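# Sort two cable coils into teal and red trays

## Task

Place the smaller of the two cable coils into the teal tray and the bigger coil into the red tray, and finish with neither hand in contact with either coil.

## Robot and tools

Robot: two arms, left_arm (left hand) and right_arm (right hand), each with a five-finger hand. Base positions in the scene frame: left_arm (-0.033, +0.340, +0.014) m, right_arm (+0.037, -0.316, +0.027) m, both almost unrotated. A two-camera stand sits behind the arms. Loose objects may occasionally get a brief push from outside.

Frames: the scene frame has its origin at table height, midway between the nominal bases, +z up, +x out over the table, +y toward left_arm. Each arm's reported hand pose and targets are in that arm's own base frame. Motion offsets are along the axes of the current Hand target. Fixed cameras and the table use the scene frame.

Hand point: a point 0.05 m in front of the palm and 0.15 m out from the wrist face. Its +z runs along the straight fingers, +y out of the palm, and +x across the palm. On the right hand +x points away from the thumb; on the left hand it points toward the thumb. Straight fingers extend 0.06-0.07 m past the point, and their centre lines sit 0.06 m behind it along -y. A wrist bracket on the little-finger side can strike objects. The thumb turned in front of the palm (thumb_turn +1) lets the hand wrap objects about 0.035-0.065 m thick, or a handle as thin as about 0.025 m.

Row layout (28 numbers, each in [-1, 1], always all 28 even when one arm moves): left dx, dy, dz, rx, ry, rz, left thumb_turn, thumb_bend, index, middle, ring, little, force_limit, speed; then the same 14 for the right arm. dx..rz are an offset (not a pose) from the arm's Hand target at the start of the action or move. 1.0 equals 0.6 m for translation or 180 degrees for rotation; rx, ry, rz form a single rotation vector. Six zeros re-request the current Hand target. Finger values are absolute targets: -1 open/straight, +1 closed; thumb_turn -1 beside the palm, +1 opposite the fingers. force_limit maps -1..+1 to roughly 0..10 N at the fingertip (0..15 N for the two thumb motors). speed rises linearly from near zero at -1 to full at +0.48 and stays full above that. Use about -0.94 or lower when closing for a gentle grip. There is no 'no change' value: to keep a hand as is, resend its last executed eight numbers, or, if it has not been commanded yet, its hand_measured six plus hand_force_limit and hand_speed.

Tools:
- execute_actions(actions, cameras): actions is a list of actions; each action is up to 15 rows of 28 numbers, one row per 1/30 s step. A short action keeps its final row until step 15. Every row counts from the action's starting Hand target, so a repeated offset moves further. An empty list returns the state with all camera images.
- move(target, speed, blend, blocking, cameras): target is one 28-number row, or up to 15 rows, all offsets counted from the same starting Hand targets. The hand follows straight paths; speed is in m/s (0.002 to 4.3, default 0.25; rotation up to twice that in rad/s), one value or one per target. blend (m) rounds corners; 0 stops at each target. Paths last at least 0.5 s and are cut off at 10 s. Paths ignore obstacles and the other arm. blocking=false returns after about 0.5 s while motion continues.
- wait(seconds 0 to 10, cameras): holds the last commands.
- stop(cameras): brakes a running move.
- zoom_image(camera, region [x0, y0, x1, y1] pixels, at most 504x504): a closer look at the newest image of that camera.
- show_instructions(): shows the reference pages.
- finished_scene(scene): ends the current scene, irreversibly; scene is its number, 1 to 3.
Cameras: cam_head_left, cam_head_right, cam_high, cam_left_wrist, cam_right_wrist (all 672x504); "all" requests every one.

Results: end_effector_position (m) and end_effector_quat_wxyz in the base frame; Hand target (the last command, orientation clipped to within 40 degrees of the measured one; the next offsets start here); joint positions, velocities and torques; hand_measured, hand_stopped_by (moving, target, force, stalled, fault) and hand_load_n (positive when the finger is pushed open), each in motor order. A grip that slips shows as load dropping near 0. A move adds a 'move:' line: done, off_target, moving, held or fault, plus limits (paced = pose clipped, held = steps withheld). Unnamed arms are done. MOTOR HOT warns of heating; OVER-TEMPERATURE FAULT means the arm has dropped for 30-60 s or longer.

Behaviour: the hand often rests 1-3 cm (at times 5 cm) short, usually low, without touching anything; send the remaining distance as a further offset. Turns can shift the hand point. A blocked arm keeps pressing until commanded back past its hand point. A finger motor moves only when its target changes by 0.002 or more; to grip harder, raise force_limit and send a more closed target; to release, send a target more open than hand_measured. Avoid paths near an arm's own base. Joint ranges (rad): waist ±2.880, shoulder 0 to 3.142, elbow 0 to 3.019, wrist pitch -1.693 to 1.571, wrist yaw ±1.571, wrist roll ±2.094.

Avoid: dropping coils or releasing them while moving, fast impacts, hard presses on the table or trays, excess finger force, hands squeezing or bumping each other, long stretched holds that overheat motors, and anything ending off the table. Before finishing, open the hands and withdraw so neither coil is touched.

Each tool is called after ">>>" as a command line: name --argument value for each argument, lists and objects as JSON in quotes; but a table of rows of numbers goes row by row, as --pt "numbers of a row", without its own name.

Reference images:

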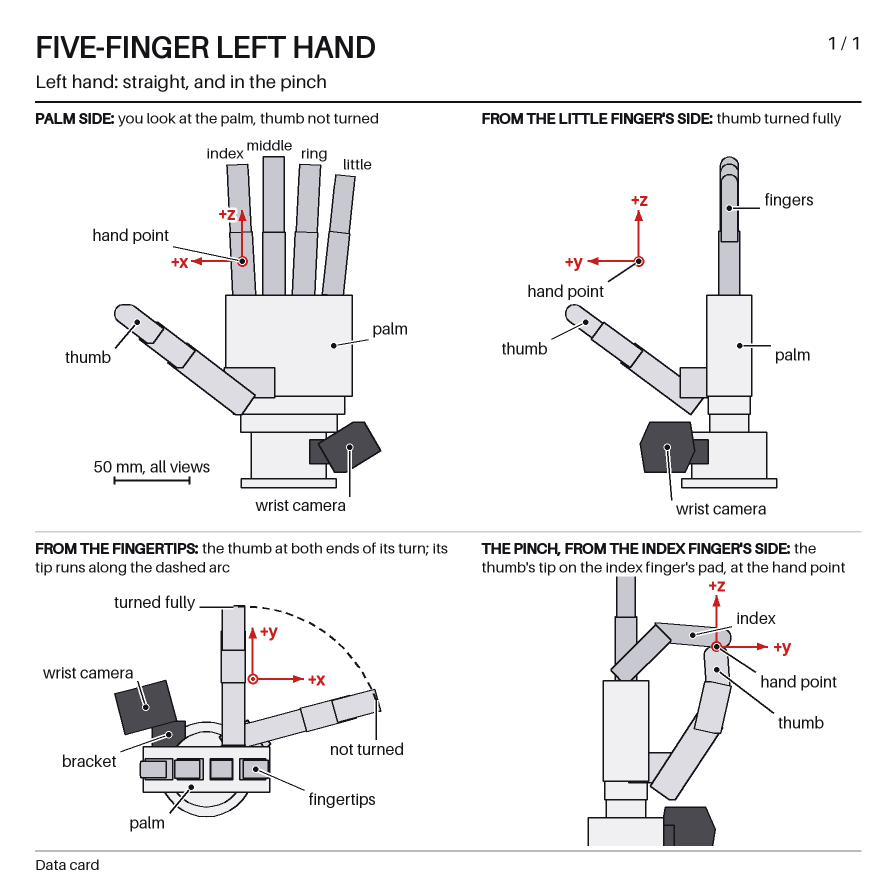

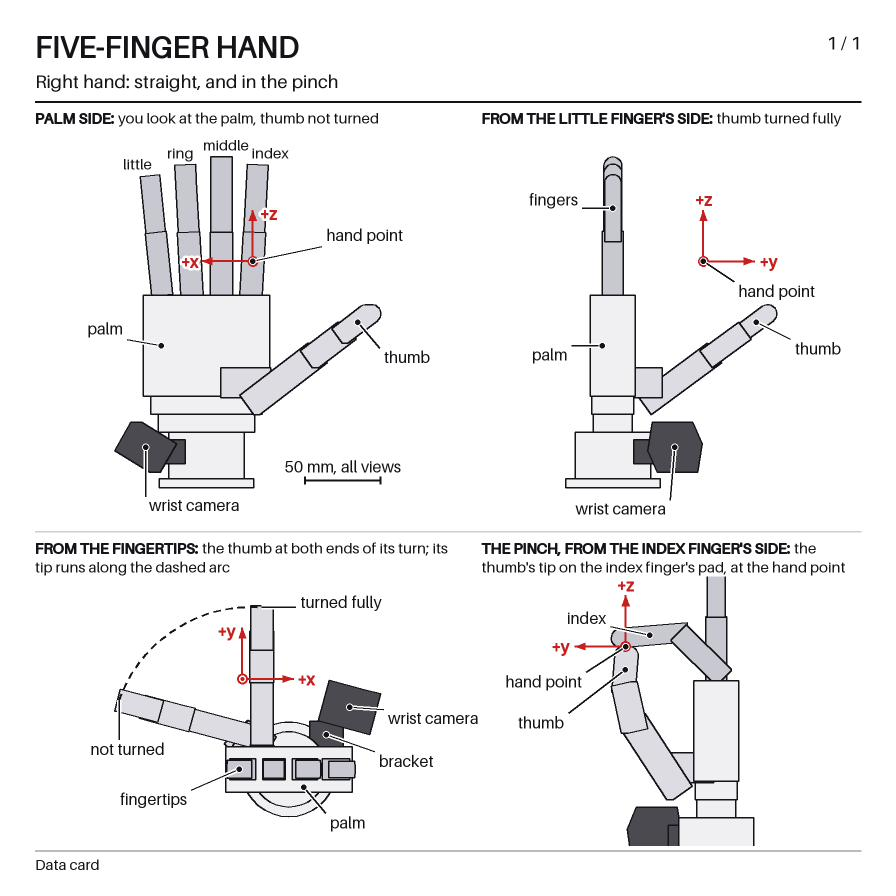

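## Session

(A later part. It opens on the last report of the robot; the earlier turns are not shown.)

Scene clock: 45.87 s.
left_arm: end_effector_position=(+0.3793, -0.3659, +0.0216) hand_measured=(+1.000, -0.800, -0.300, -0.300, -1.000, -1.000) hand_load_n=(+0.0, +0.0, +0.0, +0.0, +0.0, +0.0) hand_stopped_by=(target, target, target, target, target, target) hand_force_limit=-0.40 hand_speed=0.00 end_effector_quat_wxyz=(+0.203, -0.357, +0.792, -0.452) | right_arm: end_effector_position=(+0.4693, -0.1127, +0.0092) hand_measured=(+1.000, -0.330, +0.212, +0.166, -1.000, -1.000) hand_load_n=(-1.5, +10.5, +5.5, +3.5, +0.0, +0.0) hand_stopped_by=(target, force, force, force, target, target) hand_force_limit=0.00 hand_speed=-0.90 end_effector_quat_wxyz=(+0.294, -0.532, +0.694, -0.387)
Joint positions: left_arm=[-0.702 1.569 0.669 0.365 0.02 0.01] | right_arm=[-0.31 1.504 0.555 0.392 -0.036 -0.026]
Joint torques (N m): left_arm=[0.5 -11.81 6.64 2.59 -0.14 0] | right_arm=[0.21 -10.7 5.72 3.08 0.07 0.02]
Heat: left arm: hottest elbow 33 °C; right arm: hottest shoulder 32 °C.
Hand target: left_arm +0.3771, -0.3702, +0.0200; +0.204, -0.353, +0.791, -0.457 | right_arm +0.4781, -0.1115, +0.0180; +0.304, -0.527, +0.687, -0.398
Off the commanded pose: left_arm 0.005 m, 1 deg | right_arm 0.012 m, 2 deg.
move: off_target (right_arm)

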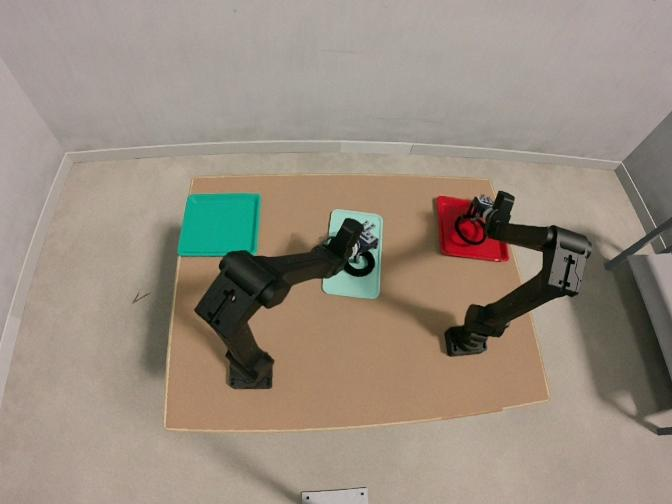

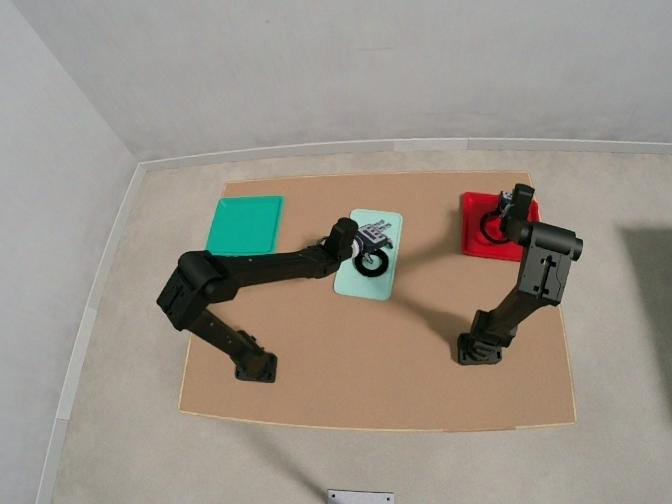

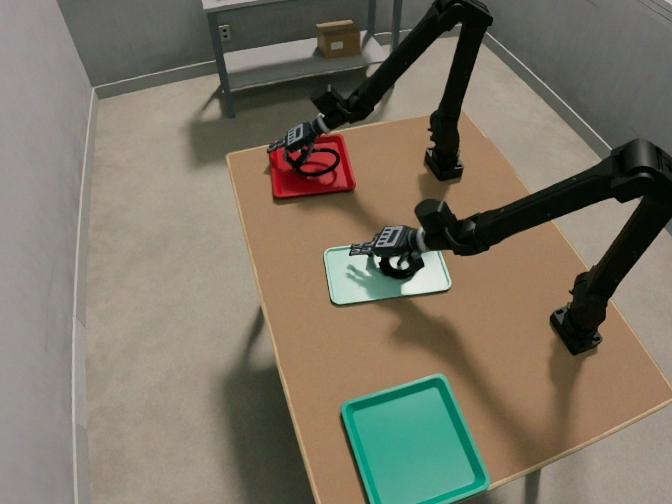

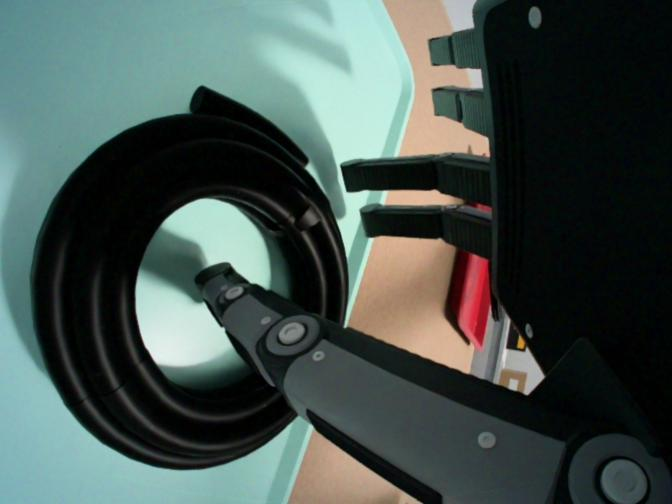

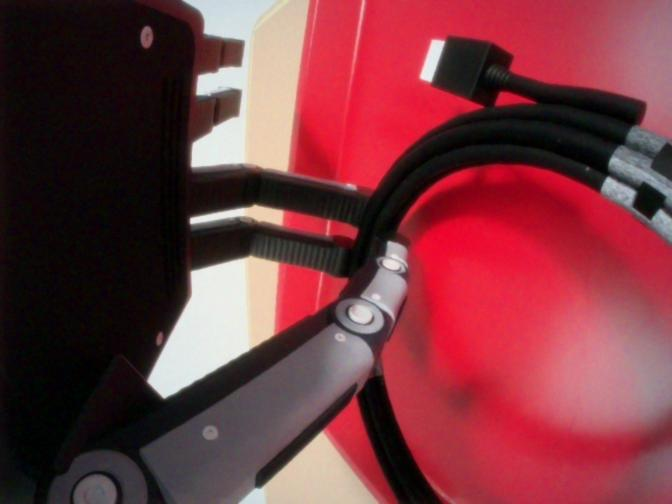

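>>> move --target '[0,0,0,0,0,0,1,0.1,0.5,0.5,-1,-1,-0.3,-0.9,0,0.0202,0.0117,0,0,0,1,0.1,0.45,0.45,-1,-1,0.0,-0.9]' --cameras '["cam_head_left","cam_high","cam_left_wrist","cam_right_wrist"]' --speed 0.06

>>> zoom_image --camera "cam_high" --region '[230, 90, 380, 220]'

Scene clock: 48.17 s.
left_arm: end_effector_position=(+0.3793, -0.3662, +0.0217) hand_measured=(+1.000, -0.550, +0.210, +0.182, -1.000, -1.000) hand_load_n=(-1.0, +6.5, +3.5, +4.5, -0.5, +0.0) hand_stopped_by=(target, force, force, force, target, target) hand_force_limit=-0.30 hand_speed=-0.90 end_effector_quat_wxyz=(+0.203, -0.357, +0.792, -0.452) | right_arm: end_effector_position=(+0.4709, -0.1132, -0.0018) hand_measured=(+1.000, -0.330, +0.212, +0.166, -1.000, -1.000) hand_load_n=(-1.5, +10.5, +5.0, +4.0, +0.0, +0.5) hand_stopped_by=(target, force, force, force, target, target) hand_force_limit=0.00 hand_speed=-0.90 end_effector_quat_wxyz=(+0.295, -0.531, +0.693, -0.389)
Joint positions: left_arm=[-0.702 1.569 0.669 0.366 0.02 0.009] | right_arm=[-0.31 1.545 0.548 0.447 -0.036 -0.026]
Joint torques (N m): left_arm=[0.62 -11.52 6.72 2.61 -0.1 -0.06] | right_arm=[0.21 -10.64 5.26 3.04 0.09 0.02]
Heat: left arm: hottest elbow 33 °C; right arm: hottest shoulder 32 °C.
Hand target: left_arm +0.3771, -0.3701, +0.0200; +0.203, -0.353, +0.791, -0.457 | right_arm +0.4783, -0.1116, +0.0041; +0.304, -0.527, +0.686, -0.398
Off the commanded pose: left_arm 0.005 m, 1 deg | right_arm 0.009 m, 2 deg.
move: done
Images, in order (width x height): cam_head_left 672x504, cam_high 672x504, cam_left_wrist 672x504, cam_right_wrist 672x504.

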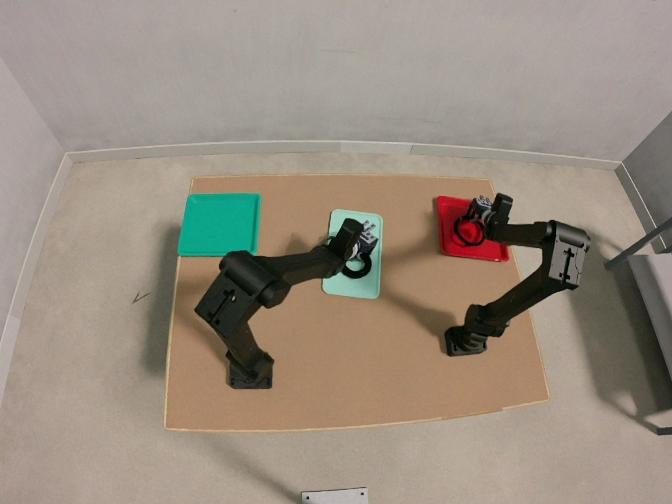

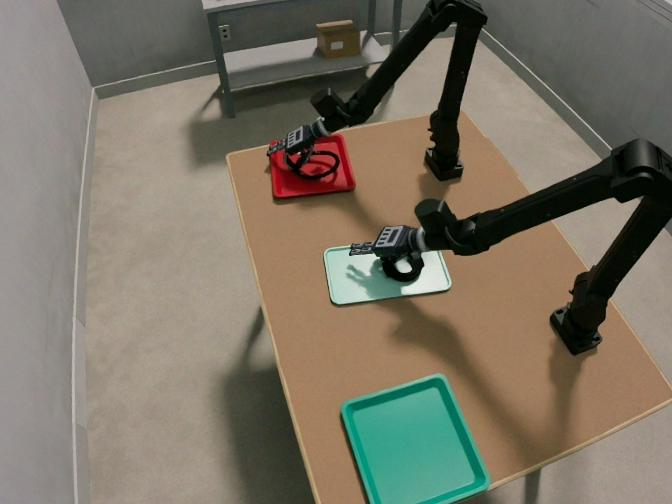

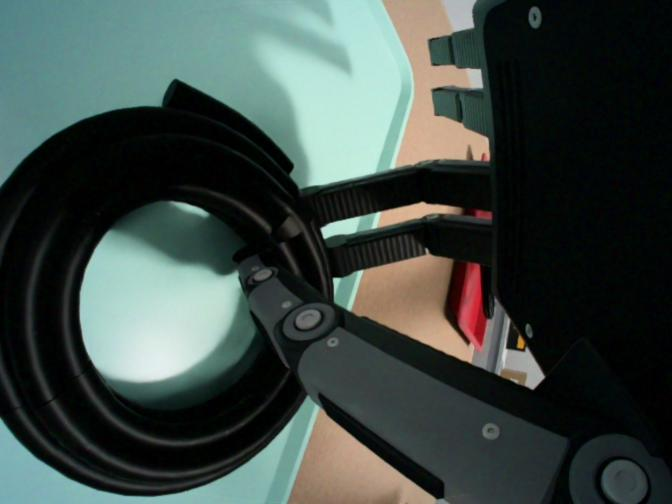

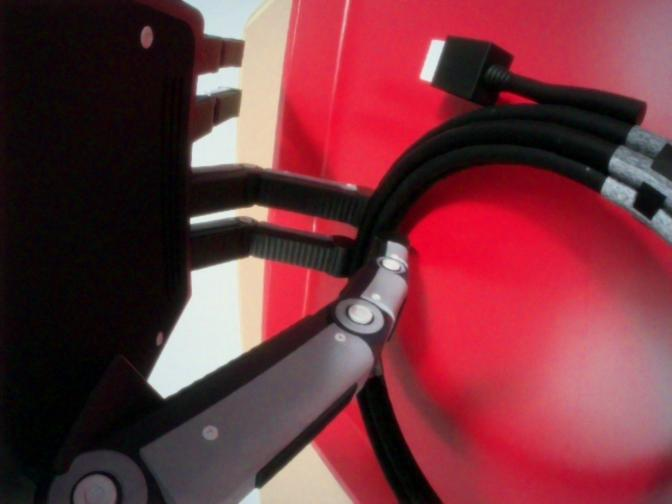

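Scaled by 3.360 from the camera's 672x504 image, which has a finer 960x720 frame.

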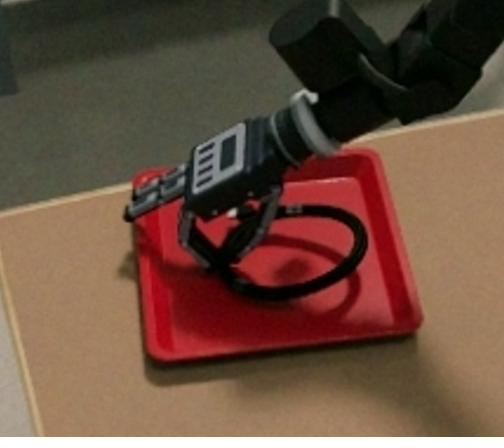

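>>> move --target '[0,-0.161,-0.0545,0,0,0,1,0.14,0.54,0.54,-1,-1,-0.1,-0.9,0,0.0159,0.0092,0,0,0,1,0.1,0.45,0.45,-1,-1,0.0,-0.9]' --cameras '["cam_head_left","cam_high","cam_left_wrist","cam_right_wrist"]' --speed 0.08

>>> zoom_image --camera "cam_high" --region '[230, 90, 380, 220]'

Scene clock: 50.27 s.
left_arm: end_effector_position=(+0.3734, -0.3615, +0.0760) hand_measured=(+1.000, -0.550, +0.218, +0.188, -1.000, -1.000) hand_load_n=(-0.5, +9.5, +2.5, +4.0, +0.0, +0.0) hand_stopped_by=(target, force, force, force, target, target) hand_force_limit=-0.10 hand_speed=-0.90 end_effector_quat_wxyz=(+0.189, -0.365, +0.808, -0.423) | right_arm: end_effector_position=(+0.4741, -0.1142, -0.0074) hand_measured=(+1.000, -0.330, +0.212, +0.166, -1.000, -1.000) hand_load_n=(-1.5, +10.5, +5.0, +3.5, +0.0, +0.0) hand_stopped_by=(target, force, force, force, target, target) hand_force_limit=0.00 hand_speed=-0.90 end_effector_quat_wxyz=(+0.299, -0.529, +0.690, -0.394)
Joint positions: left_arm=[-0.703 1.424 0.756 0.059 0.02 0.009] | right_arm=[-0.31 1.574 0.545 0.492 -0.036 -0.026]
Joint torques (N m): left_arm=[0.32 -13.68 14.02 1.35 -0.11 -0.02] | right_arm=[0.26 -9.76 4.83 3.02 0.08 0.02]
Heat: left arm: hottest elbow 33 °C; right arm: hottest shoulder 32 °C.
Hand target: left_arm +0.3918, -0.3836, +0.1200; +0.203, -0.352, +0.791, -0.457 | right_arm +0.4782, -0.1115, -0.0070; +0.304, -0.527, +0.687, -0.398
Off the commanded pose: left_arm 0.053 m, 5 deg | right_arm 0.005 m, 1 deg.
move: off_target (left_arm)
Images, in order (width x height): cam_head_left 672x504, cam_high 672x504, cam_left_wrist 672x504, cam_right_wrist 672x504.

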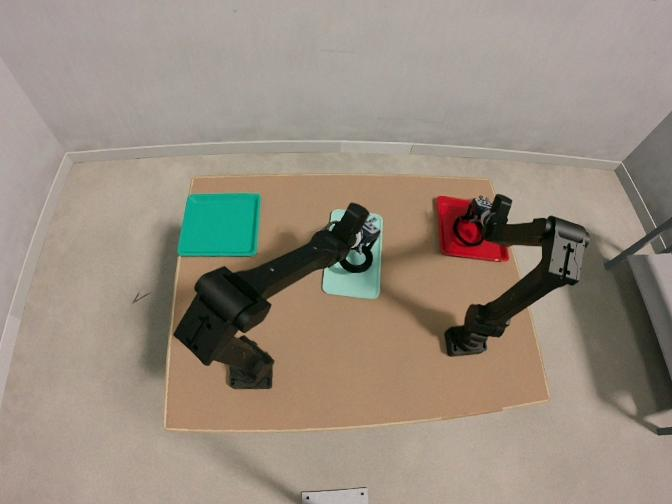

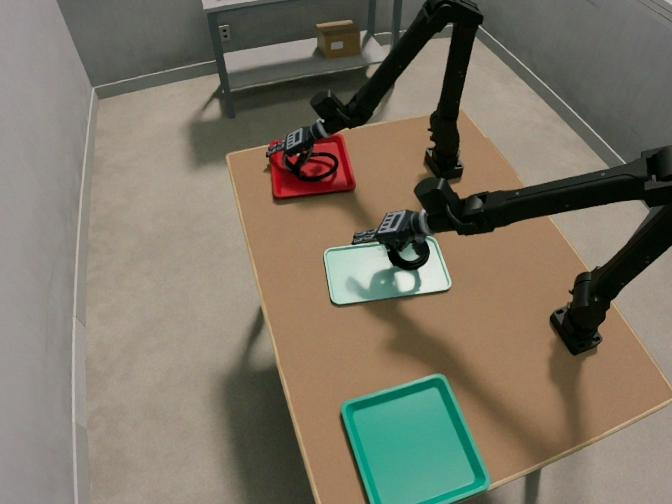

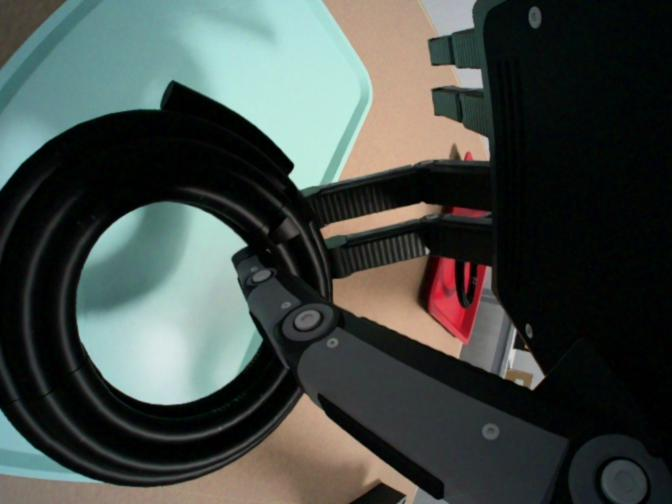

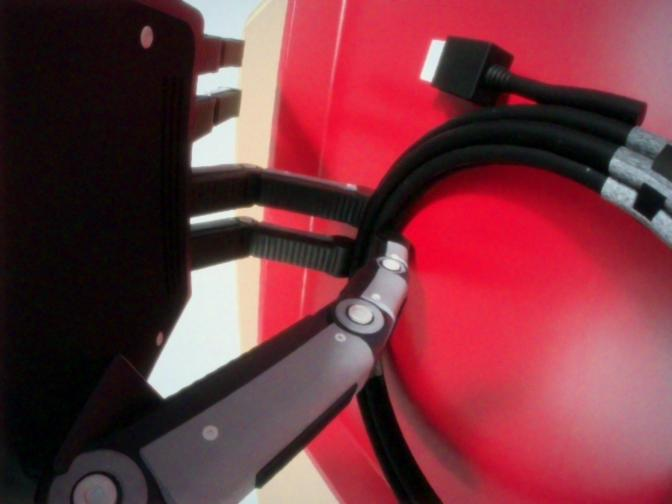

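Scaled by 3.360 from the camera's 672x504 image, which has a finer 960x720 frame.

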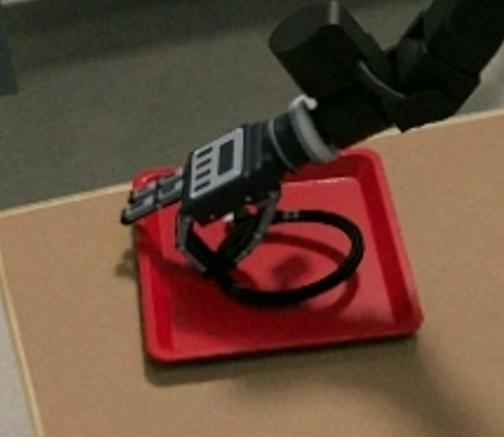

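>>> move --pt "-0.0297 -0.0777 -0.1322 0 0 0 1 0.14 0.54 0.54 -1 -1 -0.1 -0.9 0 0 0 0 0 0 1 -0.5 -0.05 -0.05 -1 -1 0.0 -0.87" --pt "-0.4272 -0.0283 -0.284 0 -0.1371 -0.0792 1 0.14 0.54 0.54 -1 -1 -0.1 -0.9 0 -0.08 -0.03 0 0 0 1 -0.5 -0.05 -0.05 -1 -1 0.0 -0.87" --pt "-0.805 0.092 -0.4262 0 -0.2742 -0.1583 1 0.14 0.54 0.54 -1 -1 -0.1 -0.9 0 -0.19 -0.071 0 0 0 1 -0.5 -0.05 -0.05 -1 -1 0.0 -0.87" --cameras '["all"]' --speed '[0.08,0.2,0.2]' --blend '[0.02,0.04,0]'

>>> zoom_image --camera "cam_high" --region '[230, 90, 380, 220]'

>>> zoom_image --camera "cam_head_left" --region '[160, 150, 290, 280]'

>>> zoom_image --camera "cam_high" --region '[330, 340, 530, 504]'

Scene clock: 55.60 s.
left_arm: end_effector_position=(+0.4964, +0.1321, +0.1554) hand_measured=(+1.000, -0.550, +0.218, +0.188, -1.000, -1.000) hand_load_n=(-0.5, +10.0, +2.5, +4.0, +0.0, +0.0) hand_stopped_by=(target, force, force, force, target, target) hand_force_limit=-0.10 hand_speed=-0.90 end_effector_quat_wxyz=(-0.362, +0.703, -0.546, +0.277) | right_arm: end_effector_position=(+0.4788, -0.1149, +0.0870) hand_measured=(+1.000, -0.500, -0.050, -0.050, -1.000, -1.000) hand_load_n=(+0.0, +0.0, +0.0, +0.0, +0.0, +0.0) hand_stopped_by=(target, target, target, target, target, target) hand_force_limit=0.00 hand_speed=-0.87 end_effector_quat_wxyz=(+0.291, -0.533, +0.696, -0.383)
Joint positions: left_arm=[0.339 1.29 0.881 -0.217 0.066 0.054] | right_arm=[-0.307 1.324 0.671 0.086 -0.034 -0.026]
Joint torques (N m): left_arm=[1.61 -10.46 16.16 2.8 0.01 -0.21] | right_arm=[0.38 -10.7 10.06 1.29 0.07 0.04]
Heat: left arm: hottest elbow 33 °C; right arm: hottest shoulder 32 °C.
Hand target: left_arm +0.5297, +0.1423, +0.2000; -0.397, +0.687, -0.527, +0.304 | right_arm +0.4976, -0.1165, +0.1131; +0.304, -0.527, +0.686, -0.398
Off the commanded pose: left_arm 0.057 m, 6 deg | right_arm 0.032 m, 3 deg.
move: off_target (left_arm, right_arm); blend cut to 0 m at target 1

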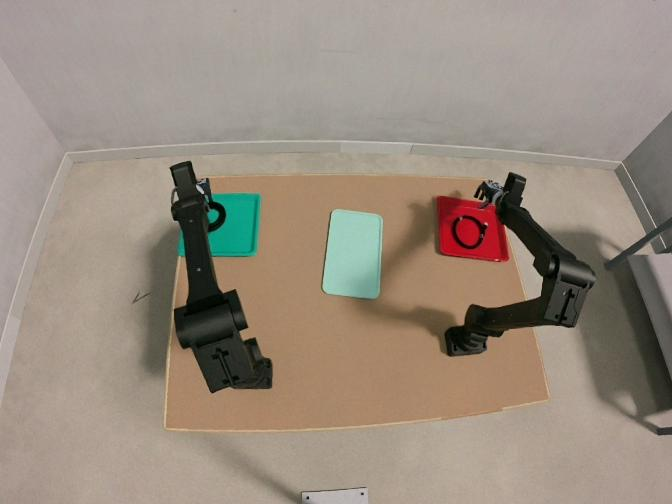

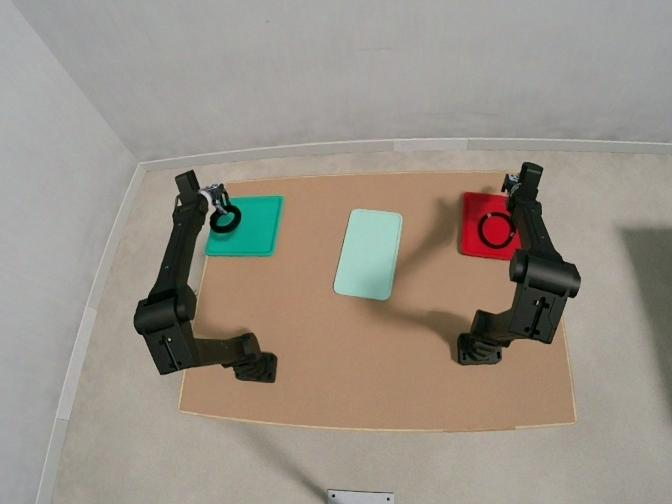

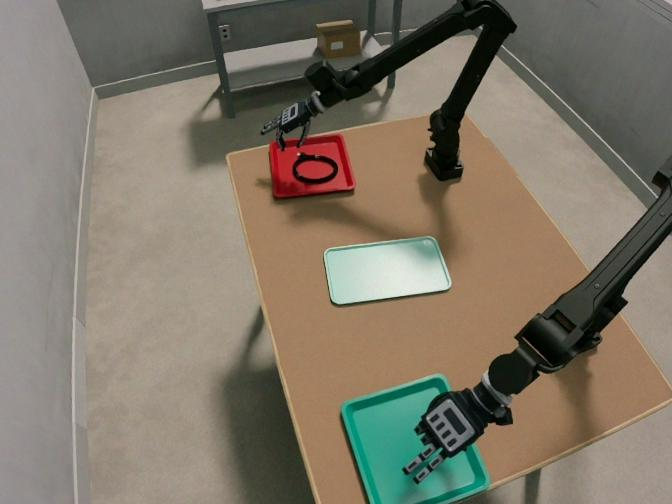

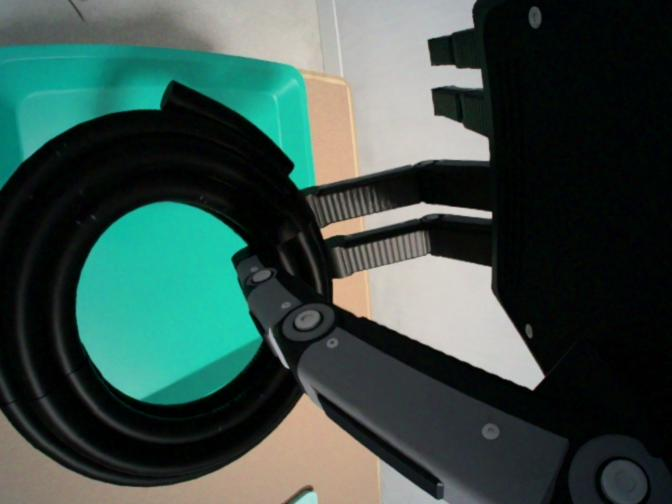

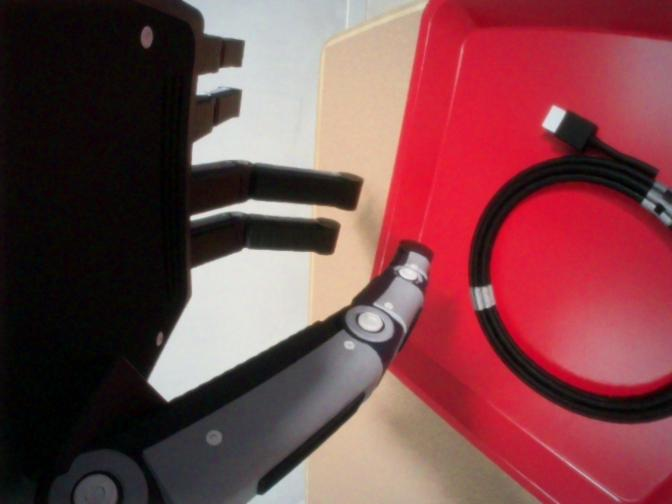

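Scaled by 3.360 from the camera's 672x504 image, which has a finer 960x720 frame.

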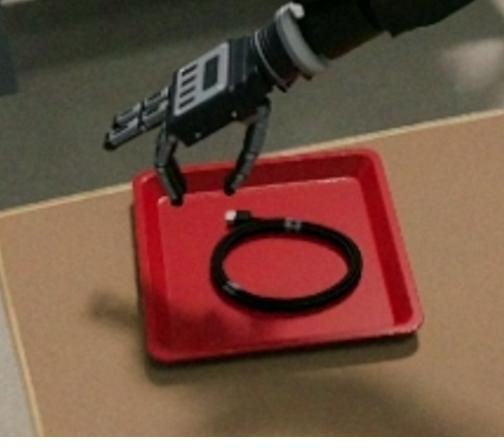

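Scaled by 3.877 from the camera's 672x504 image, which has a finer 960x720 frame.

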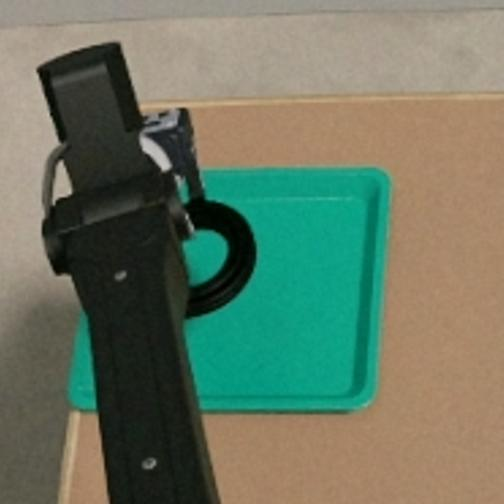

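Scaled by 2.520 from the camera's 672x504 image, which has a finer 960x720 frame.

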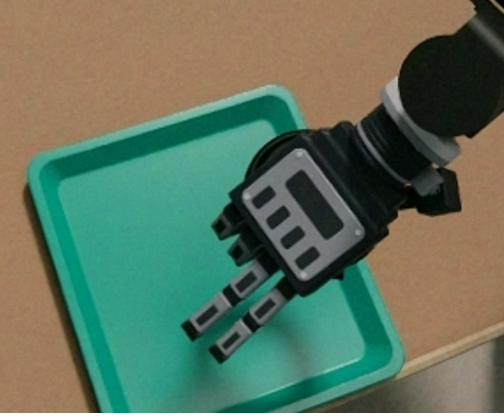

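>>> move --target '[0.0052,0.198,0.1068,0,0,0,1,0.14,0.54,0.54,-1,-1,-0.1,-0.9,0,0,0,0,0,0,1,-0.5,-0.05,-0.05,-1,-1,0.0,-0.87]' --cameras '["cam_head_left","cam_high","cam_left_wrist"]' --speed 0.12

>>> zoom_image --camera "cam_head_left" --region '[160, 150, 290, 280]'

>>> zoom_image --camera "cam_high" --region '[330, 340, 530, 504]'

Scene clock: 57.60 s.
left_arm: end_effector_position=(+0.5185, +0.1405, +0.0562) hand_measured=(+1.000, -0.550, +0.218, +0.188, -1.000, -1.000) hand_load_n=(+0.0, +10.0, +2.5, +4.0, +0.0, +0.0) hand_stopped_by=(target, force, force, force, target, target) hand_force_limit=-0.10 hand_speed=-0.90 end_effector_quat_wxyz=(-0.387, +0.692, -0.535, +0.292) | right_arm: end_effector_position=(+0.4788, -0.1149, +0.0870) hand_measured=(+1.000, -0.500, -0.050, -0.050, -1.000, -1.000) hand_load_n=(+0.0, +0.0, +0.0, +0.0, +0.0, +0.0) hand_stopped_by=(target, target, target, target, target, target) hand_force_limit=0.00 hand_speed=-0.87 end_effector_quat_wxyz=(+0.291, -0.533, +0.696, -0.383)
Joint positions: left_arm=[0.339 1.507 0.749 0.198 0.062 0.05] | right_arm=[-0.307 1.324 0.671 0.086 -0.034 -0.026]
Joint torques (N m): left_arm=[0.32 -13.1 7.94 2.78 -0.08 -0.19] | right_arm=[0.26 -10.58 10.07 1.5 0.09 0.04]
Heat: left arm: hottest elbow 33 °C; right arm: hottest shoulder 32 °C.
Hand target: left_arm +0.5266, +0.1382, +0.0651; -0.397, +0.687, -0.527, +0.304 | right_arm +0.4976, -0.1165, +0.1131; +0.304, -0.527, +0.686, -0.398
Off the commanded pose: left_arm 0.012 m, 2 deg | right_arm 0.032 m, 3 deg.
move: off_target (left_arm, right_arm)
Images, in order (width x height): cam_head_left 672x504, cam_high 672x504, cam_left_wrist 672x504.

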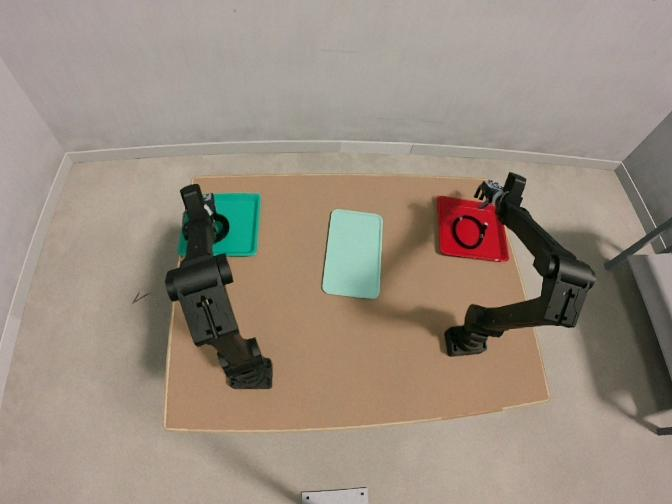

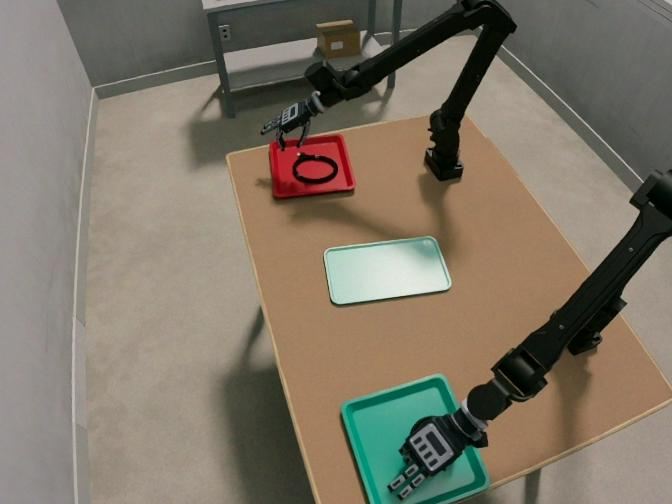

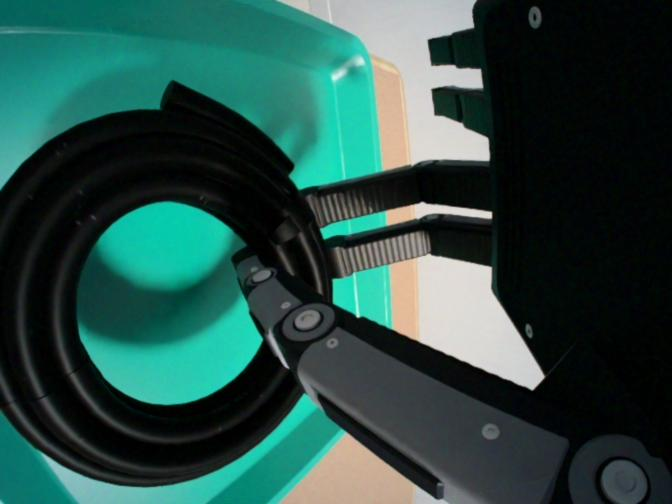

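Scaled by 3.877 from the camera's 672x504 image, which has a finer 960x720 frame.

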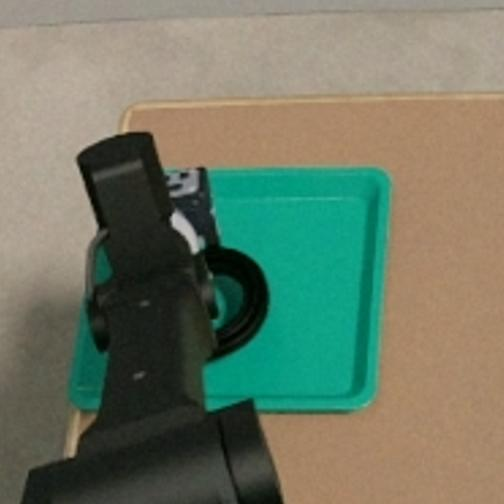

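Scaled by 2.520 from the camera's 672x504 image, which has a finer 960x720 frame.

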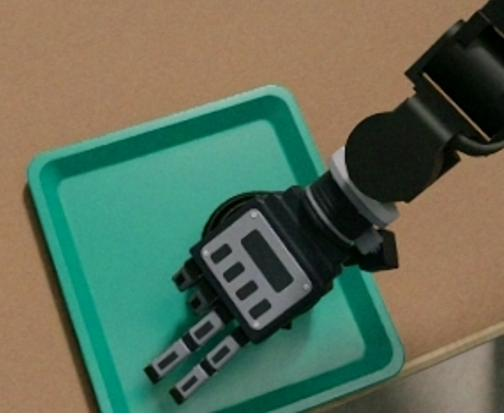

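>>> move --target '[0.0258,0.0403,0.0233,0,0,0,1,0.14,0.54,0.54,-1,-1,-0.1,-0.9,0,0,0,0,0,0,1,-0.5,-0.05,-0.05,-1,-1,0.0,-0.87]' --cameras '["cam_head_left","cam_high","cam_left_wrist"]' --speed 0.08

>>> zoom_image --camera "cam_high" --region '[330, 340, 530, 504]'

Scene clock: 58.87 s.
left_arm: end_effector_position=(+0.5235, +0.1254, +0.0303) hand_measured=(+1.000, -0.550, +0.218, +0.188, -1.000, -1.000) hand_load_n=(+0.0, +9.5, +2.5, +4.0, +0.0, +0.0) hand_stopped_by=(target, force, force, force, target, target) hand_force_limit=-0.10 hand_speed=-0.90 end_effector_quat_wxyz=(-0.388, +0.691, -0.535, +0.293) | right_arm: end_effector_position=(+0.4788, -0.1149, +0.0870) hand_measured=(+1.000, -0.500, -0.050, -0.050, -1.000, -1.000) hand_load_n=(+0.0, +0.0, +0.0, +0.0, +0.0, +0.0) hand_stopped_by=(target, target, target, target, target, target) hand_force_limit=0.00 hand_speed=-0.87 end_effector_quat_wxyz=(+0.291, -0.533, +0.696, -0.383)
Joint positions: left_arm=[0.3 1.569 0.723 0.291 0.029 0.031] | right_arm=[-0.307 1.324 0.671 0.086 -0.034 -0.026]
Joint torques (N m): left_arm=[0.62 -13.1 7.45 2.93 -0.08 -0.16] | right_arm=[0.26 -10.64 10.04 1.43 0.07 0.04]
Heat: left arm: hottest elbow 33 °C; right arm: hottest shoulder 32 °C.
Hand target: left_arm +0.5308, +0.1232, +0.0372; -0.397, +0.687, -0.527, +0.304 | right_arm +0.4976, -0.1165, +0.1131; +0.304, -0.527, +0.686, -0.398
Off the commanded pose: left_arm 0.010 m, 2 deg | right_arm 0.032 m, 3 deg.
move: off_target (right_arm)
Images, in order (width x height): cam_head_left 672x504, cam_high 672x504, cam_left_wrist 672x504.

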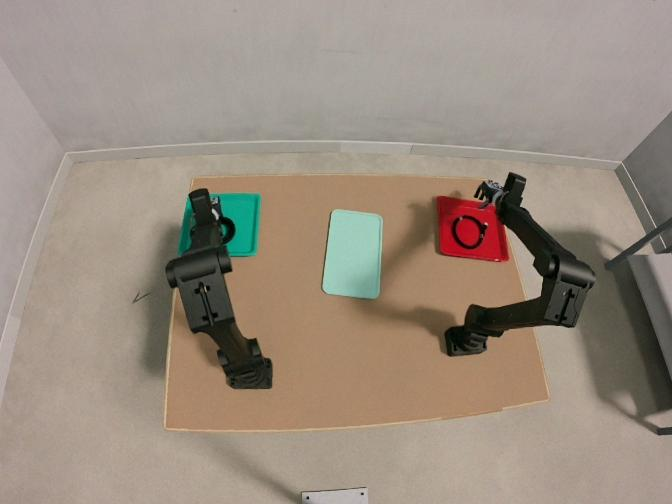

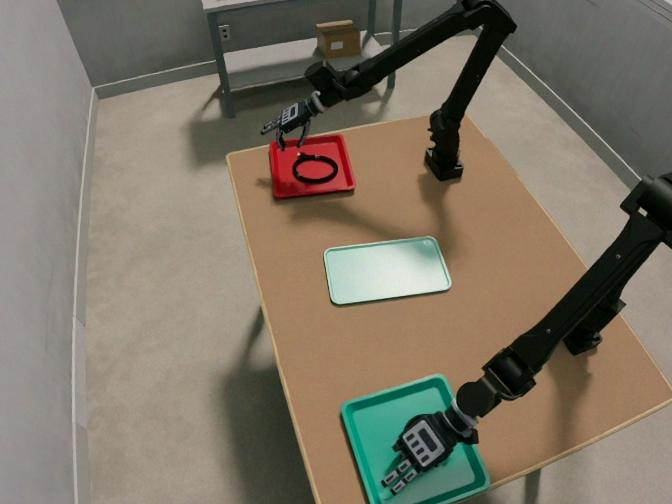

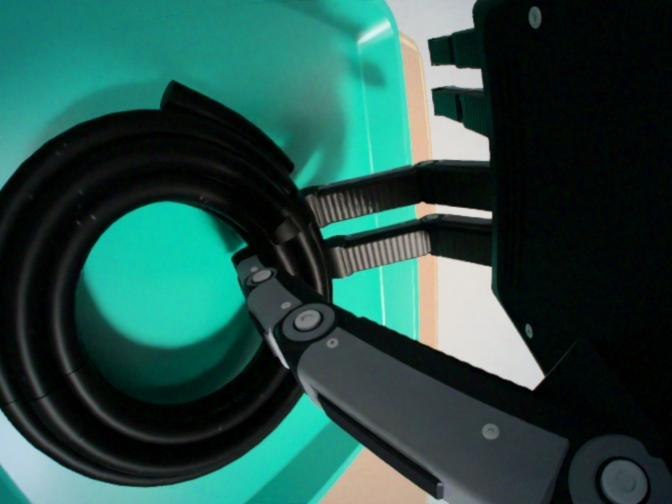

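Scaled by 2.520 from the camera's 672x504 image, which has a finer 960x720 frame.

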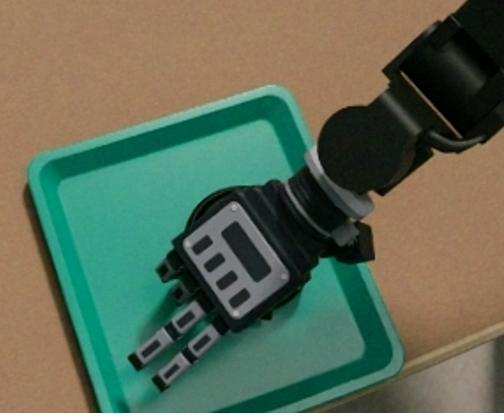

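>>> move --pt "0 0.0173 0.01 0 0 0 1 0.14 0.54 0.54 -1 -1 -0.1 -0.9 0 0 0 0 0 0 1 -0.5 -0.05 -0.05 -1 -1 0.0 -0.87" --pt "0 0.0173 0.01 0 0 0 1 -0.8 -0.3 -0.3 -1 -1 -0.1 -0.85 0 0 0 0 0 0 1 -0.5 -0.05 -0.05 -1 -1 0.0 -0.87" --cameras '["cam_head_left","cam_high","cam_left_wrist"]' --speed 0.06

>>> zoom_image --camera "cam_high" --region '[330, 340, 530, 504]'

Scene clock: 62.13 s.
left_arm: end_effector_position=(+0.5271, +0.1264, +0.0246) hand_measured=(+1.000, -0.800, -0.300, -0.300, -1.000, -1.000) hand_load_n=(+0.0, +0.0, +0.0, +0.0, -0.5, +0.0) hand_stopped_by=(target, target, target, target, target, target) hand_force_limit=-0.10 hand_speed=-0.85 end_effector_quat_wxyz=(-0.394, +0.688, -0.532, +0.297) | right_arm: end_effector_position=(+0.4788, -0.1149, +0.0870) hand_measured=(+1.000, -0.500, -0.050, -0.050, -1.000, -1.000) hand_load_n=(+0.0, +0.0, +0.0, +0.0, +0.0, +0.0) hand_stopped_by=(target, target, target, target, target, target) hand_force_limit=0.00 hand_speed=-0.87 end_effector_quat_wxyz=(+0.291, -0.533, +0.696, -0.383)
Joint positions: left_arm=[0.3 1.593 0.717 0.336 0.029 0.029] | right_arm=[-0.307 1.324 0.671 0.086 -0.034 -0.026]
Joint torques (N m): left_arm=[0.79 -12.57 6.94 2.59 -0.1 -0.22] | right_arm=[0.03 -10.46 10.04 1.48 0.08 0.03]
Heat: left arm: hottest elbow 33 °C; right arm: hottest shoulder 32 °C.
Hand target: left_arm +0.5307, +0.1231, +0.0251; -0.397, +0.687, -0.527, +0.304 | right_arm +0.4976, -0.1165, +0.1131; +0.304, -0.527, +0.686, -0.398
Off the commanded pose: left_arm 0.005 m, 1 deg | right_arm 0.032 m, 3 deg.
move: off_target (right_arm)
Images, in order (width x height): cam_head_left 672x504, cam_high 672x504, cam_left_wrist 672x504.

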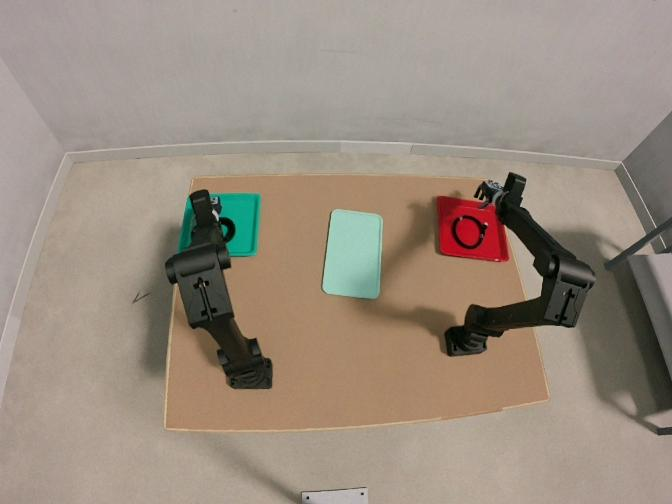

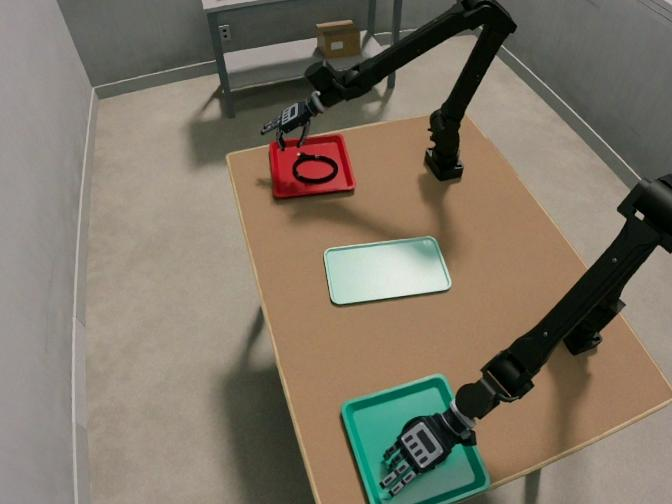

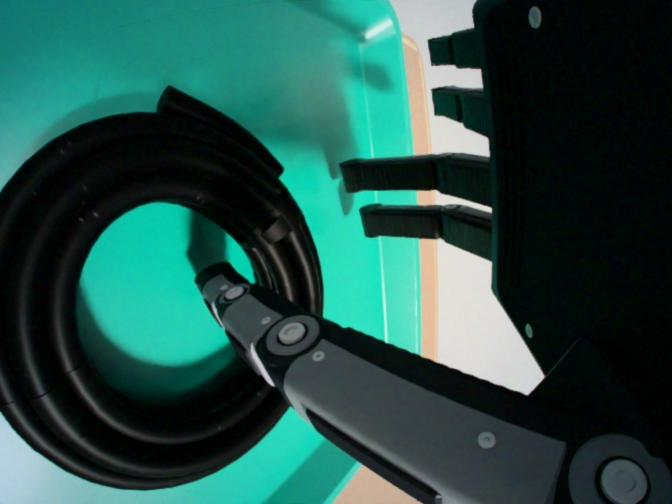

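Scaled by 2.520 from the camera's 672x504 image, which has a finer 960x720 frame.

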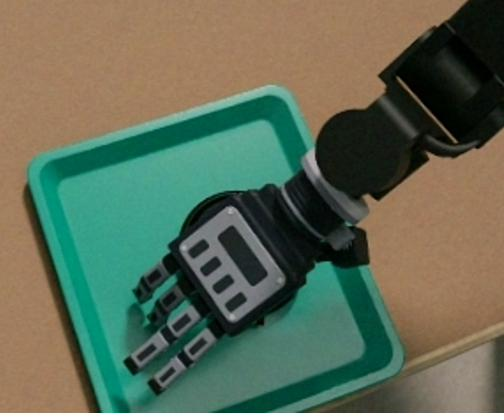

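Released cleanly. Raise the hand straight up.

>>> move --target '[0,-0.2,-0.065,0,0,0,1,-0.8,-0.3,-0.3,-1,-1,-0.1,-0.85,0,0,0,0,0,0,1,-0.5,-0.05,-0.05,-1,-1,0.0,-0.87]' --cameras '["cam_head_left","cam_high","cam_left_wrist"]' --speed 0.12

Scene clock: 63.83 s.
left_arm: end_effector_position=(+0.5346, +0.1287, +0.1123) hand_measured=(+1.000, -0.800, -0.300, -0.300, -1.000, -1.000) hand_load_n=(+0.0, +0.0, +0.0, +0.0, +0.0, +0.0) hand_stopped_by=(target, target, target, target, target, target) hand_force_limit=-0.10 hand_speed=-0.85 end_effector_quat_wxyz=(-0.377, +0.698, -0.538, +0.285) | right_arm: end_effector_position=(+0.4788, -0.1149, +0.0870) hand_measured=(+1.000, -0.500, -0.050, -0.050, -1.000, -1.000) hand_load_n=(+0.0, +0.0, +0.0, +0.0, +0.0, +0.0) hand_stopped_by=(target, target, target, target, target, target) hand_force_limit=0.00 hand_speed=-0.87 end_effector_quat_wxyz=(+0.291, -0.533, +0.696, -0.383)
Joint positions: left_arm=[0.3 1.432 0.869 -0.023 0.028 0.028] | right_arm=[-0.307 1.324 0.671 0.086 -0.034 -0.026]
Joint torques (N m): left_arm=[0.21 -13.86 13.97 1.2 -0.11 -0.17] | right_arm=[0.21 -10.4 10.06 1.4 0.08 0.04]
Heat: left arm: hottest elbow 33 °C; right arm: hottest shoulder 32 °C.
Hand target: left_arm +0.5561, +0.1299, +0.1485; -0.397, +0.687, -0.527, +0.304 | right_arm +0.4976, -0.1165, +0.1131; +0.304, -0.527, +0.686, -0.398
Off the commanded pose: left_arm 0.042 m, 4 deg | right_arm 0.032 m, 3 deg.
move: off_target (left_arm, right_arm)
Images, in order (width x height): cam_head_left 672x504, cam_high 672x504, cam_left_wrist 672x504.

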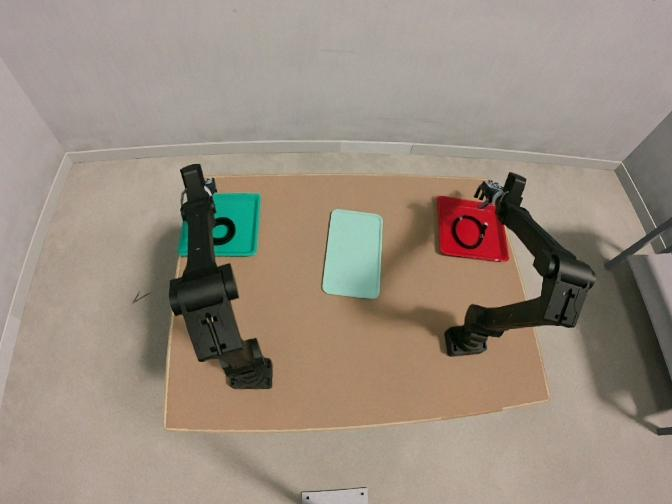

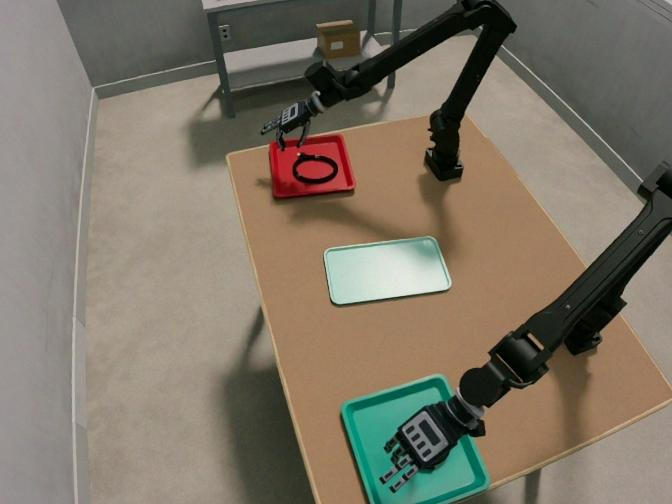

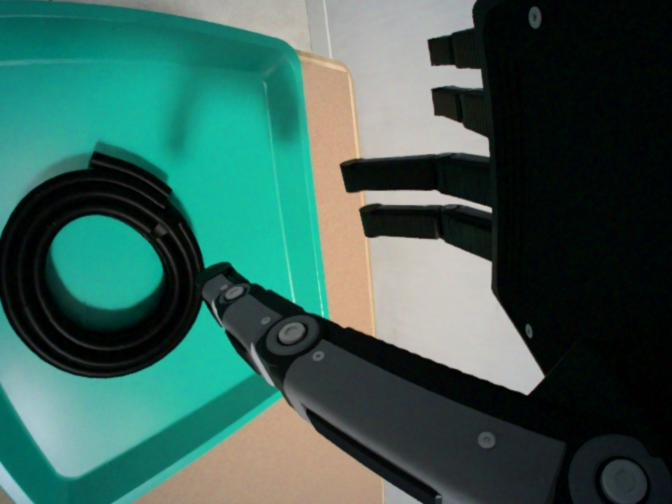

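>>> finished_scene --scene 2

The scene is finished: the task was done.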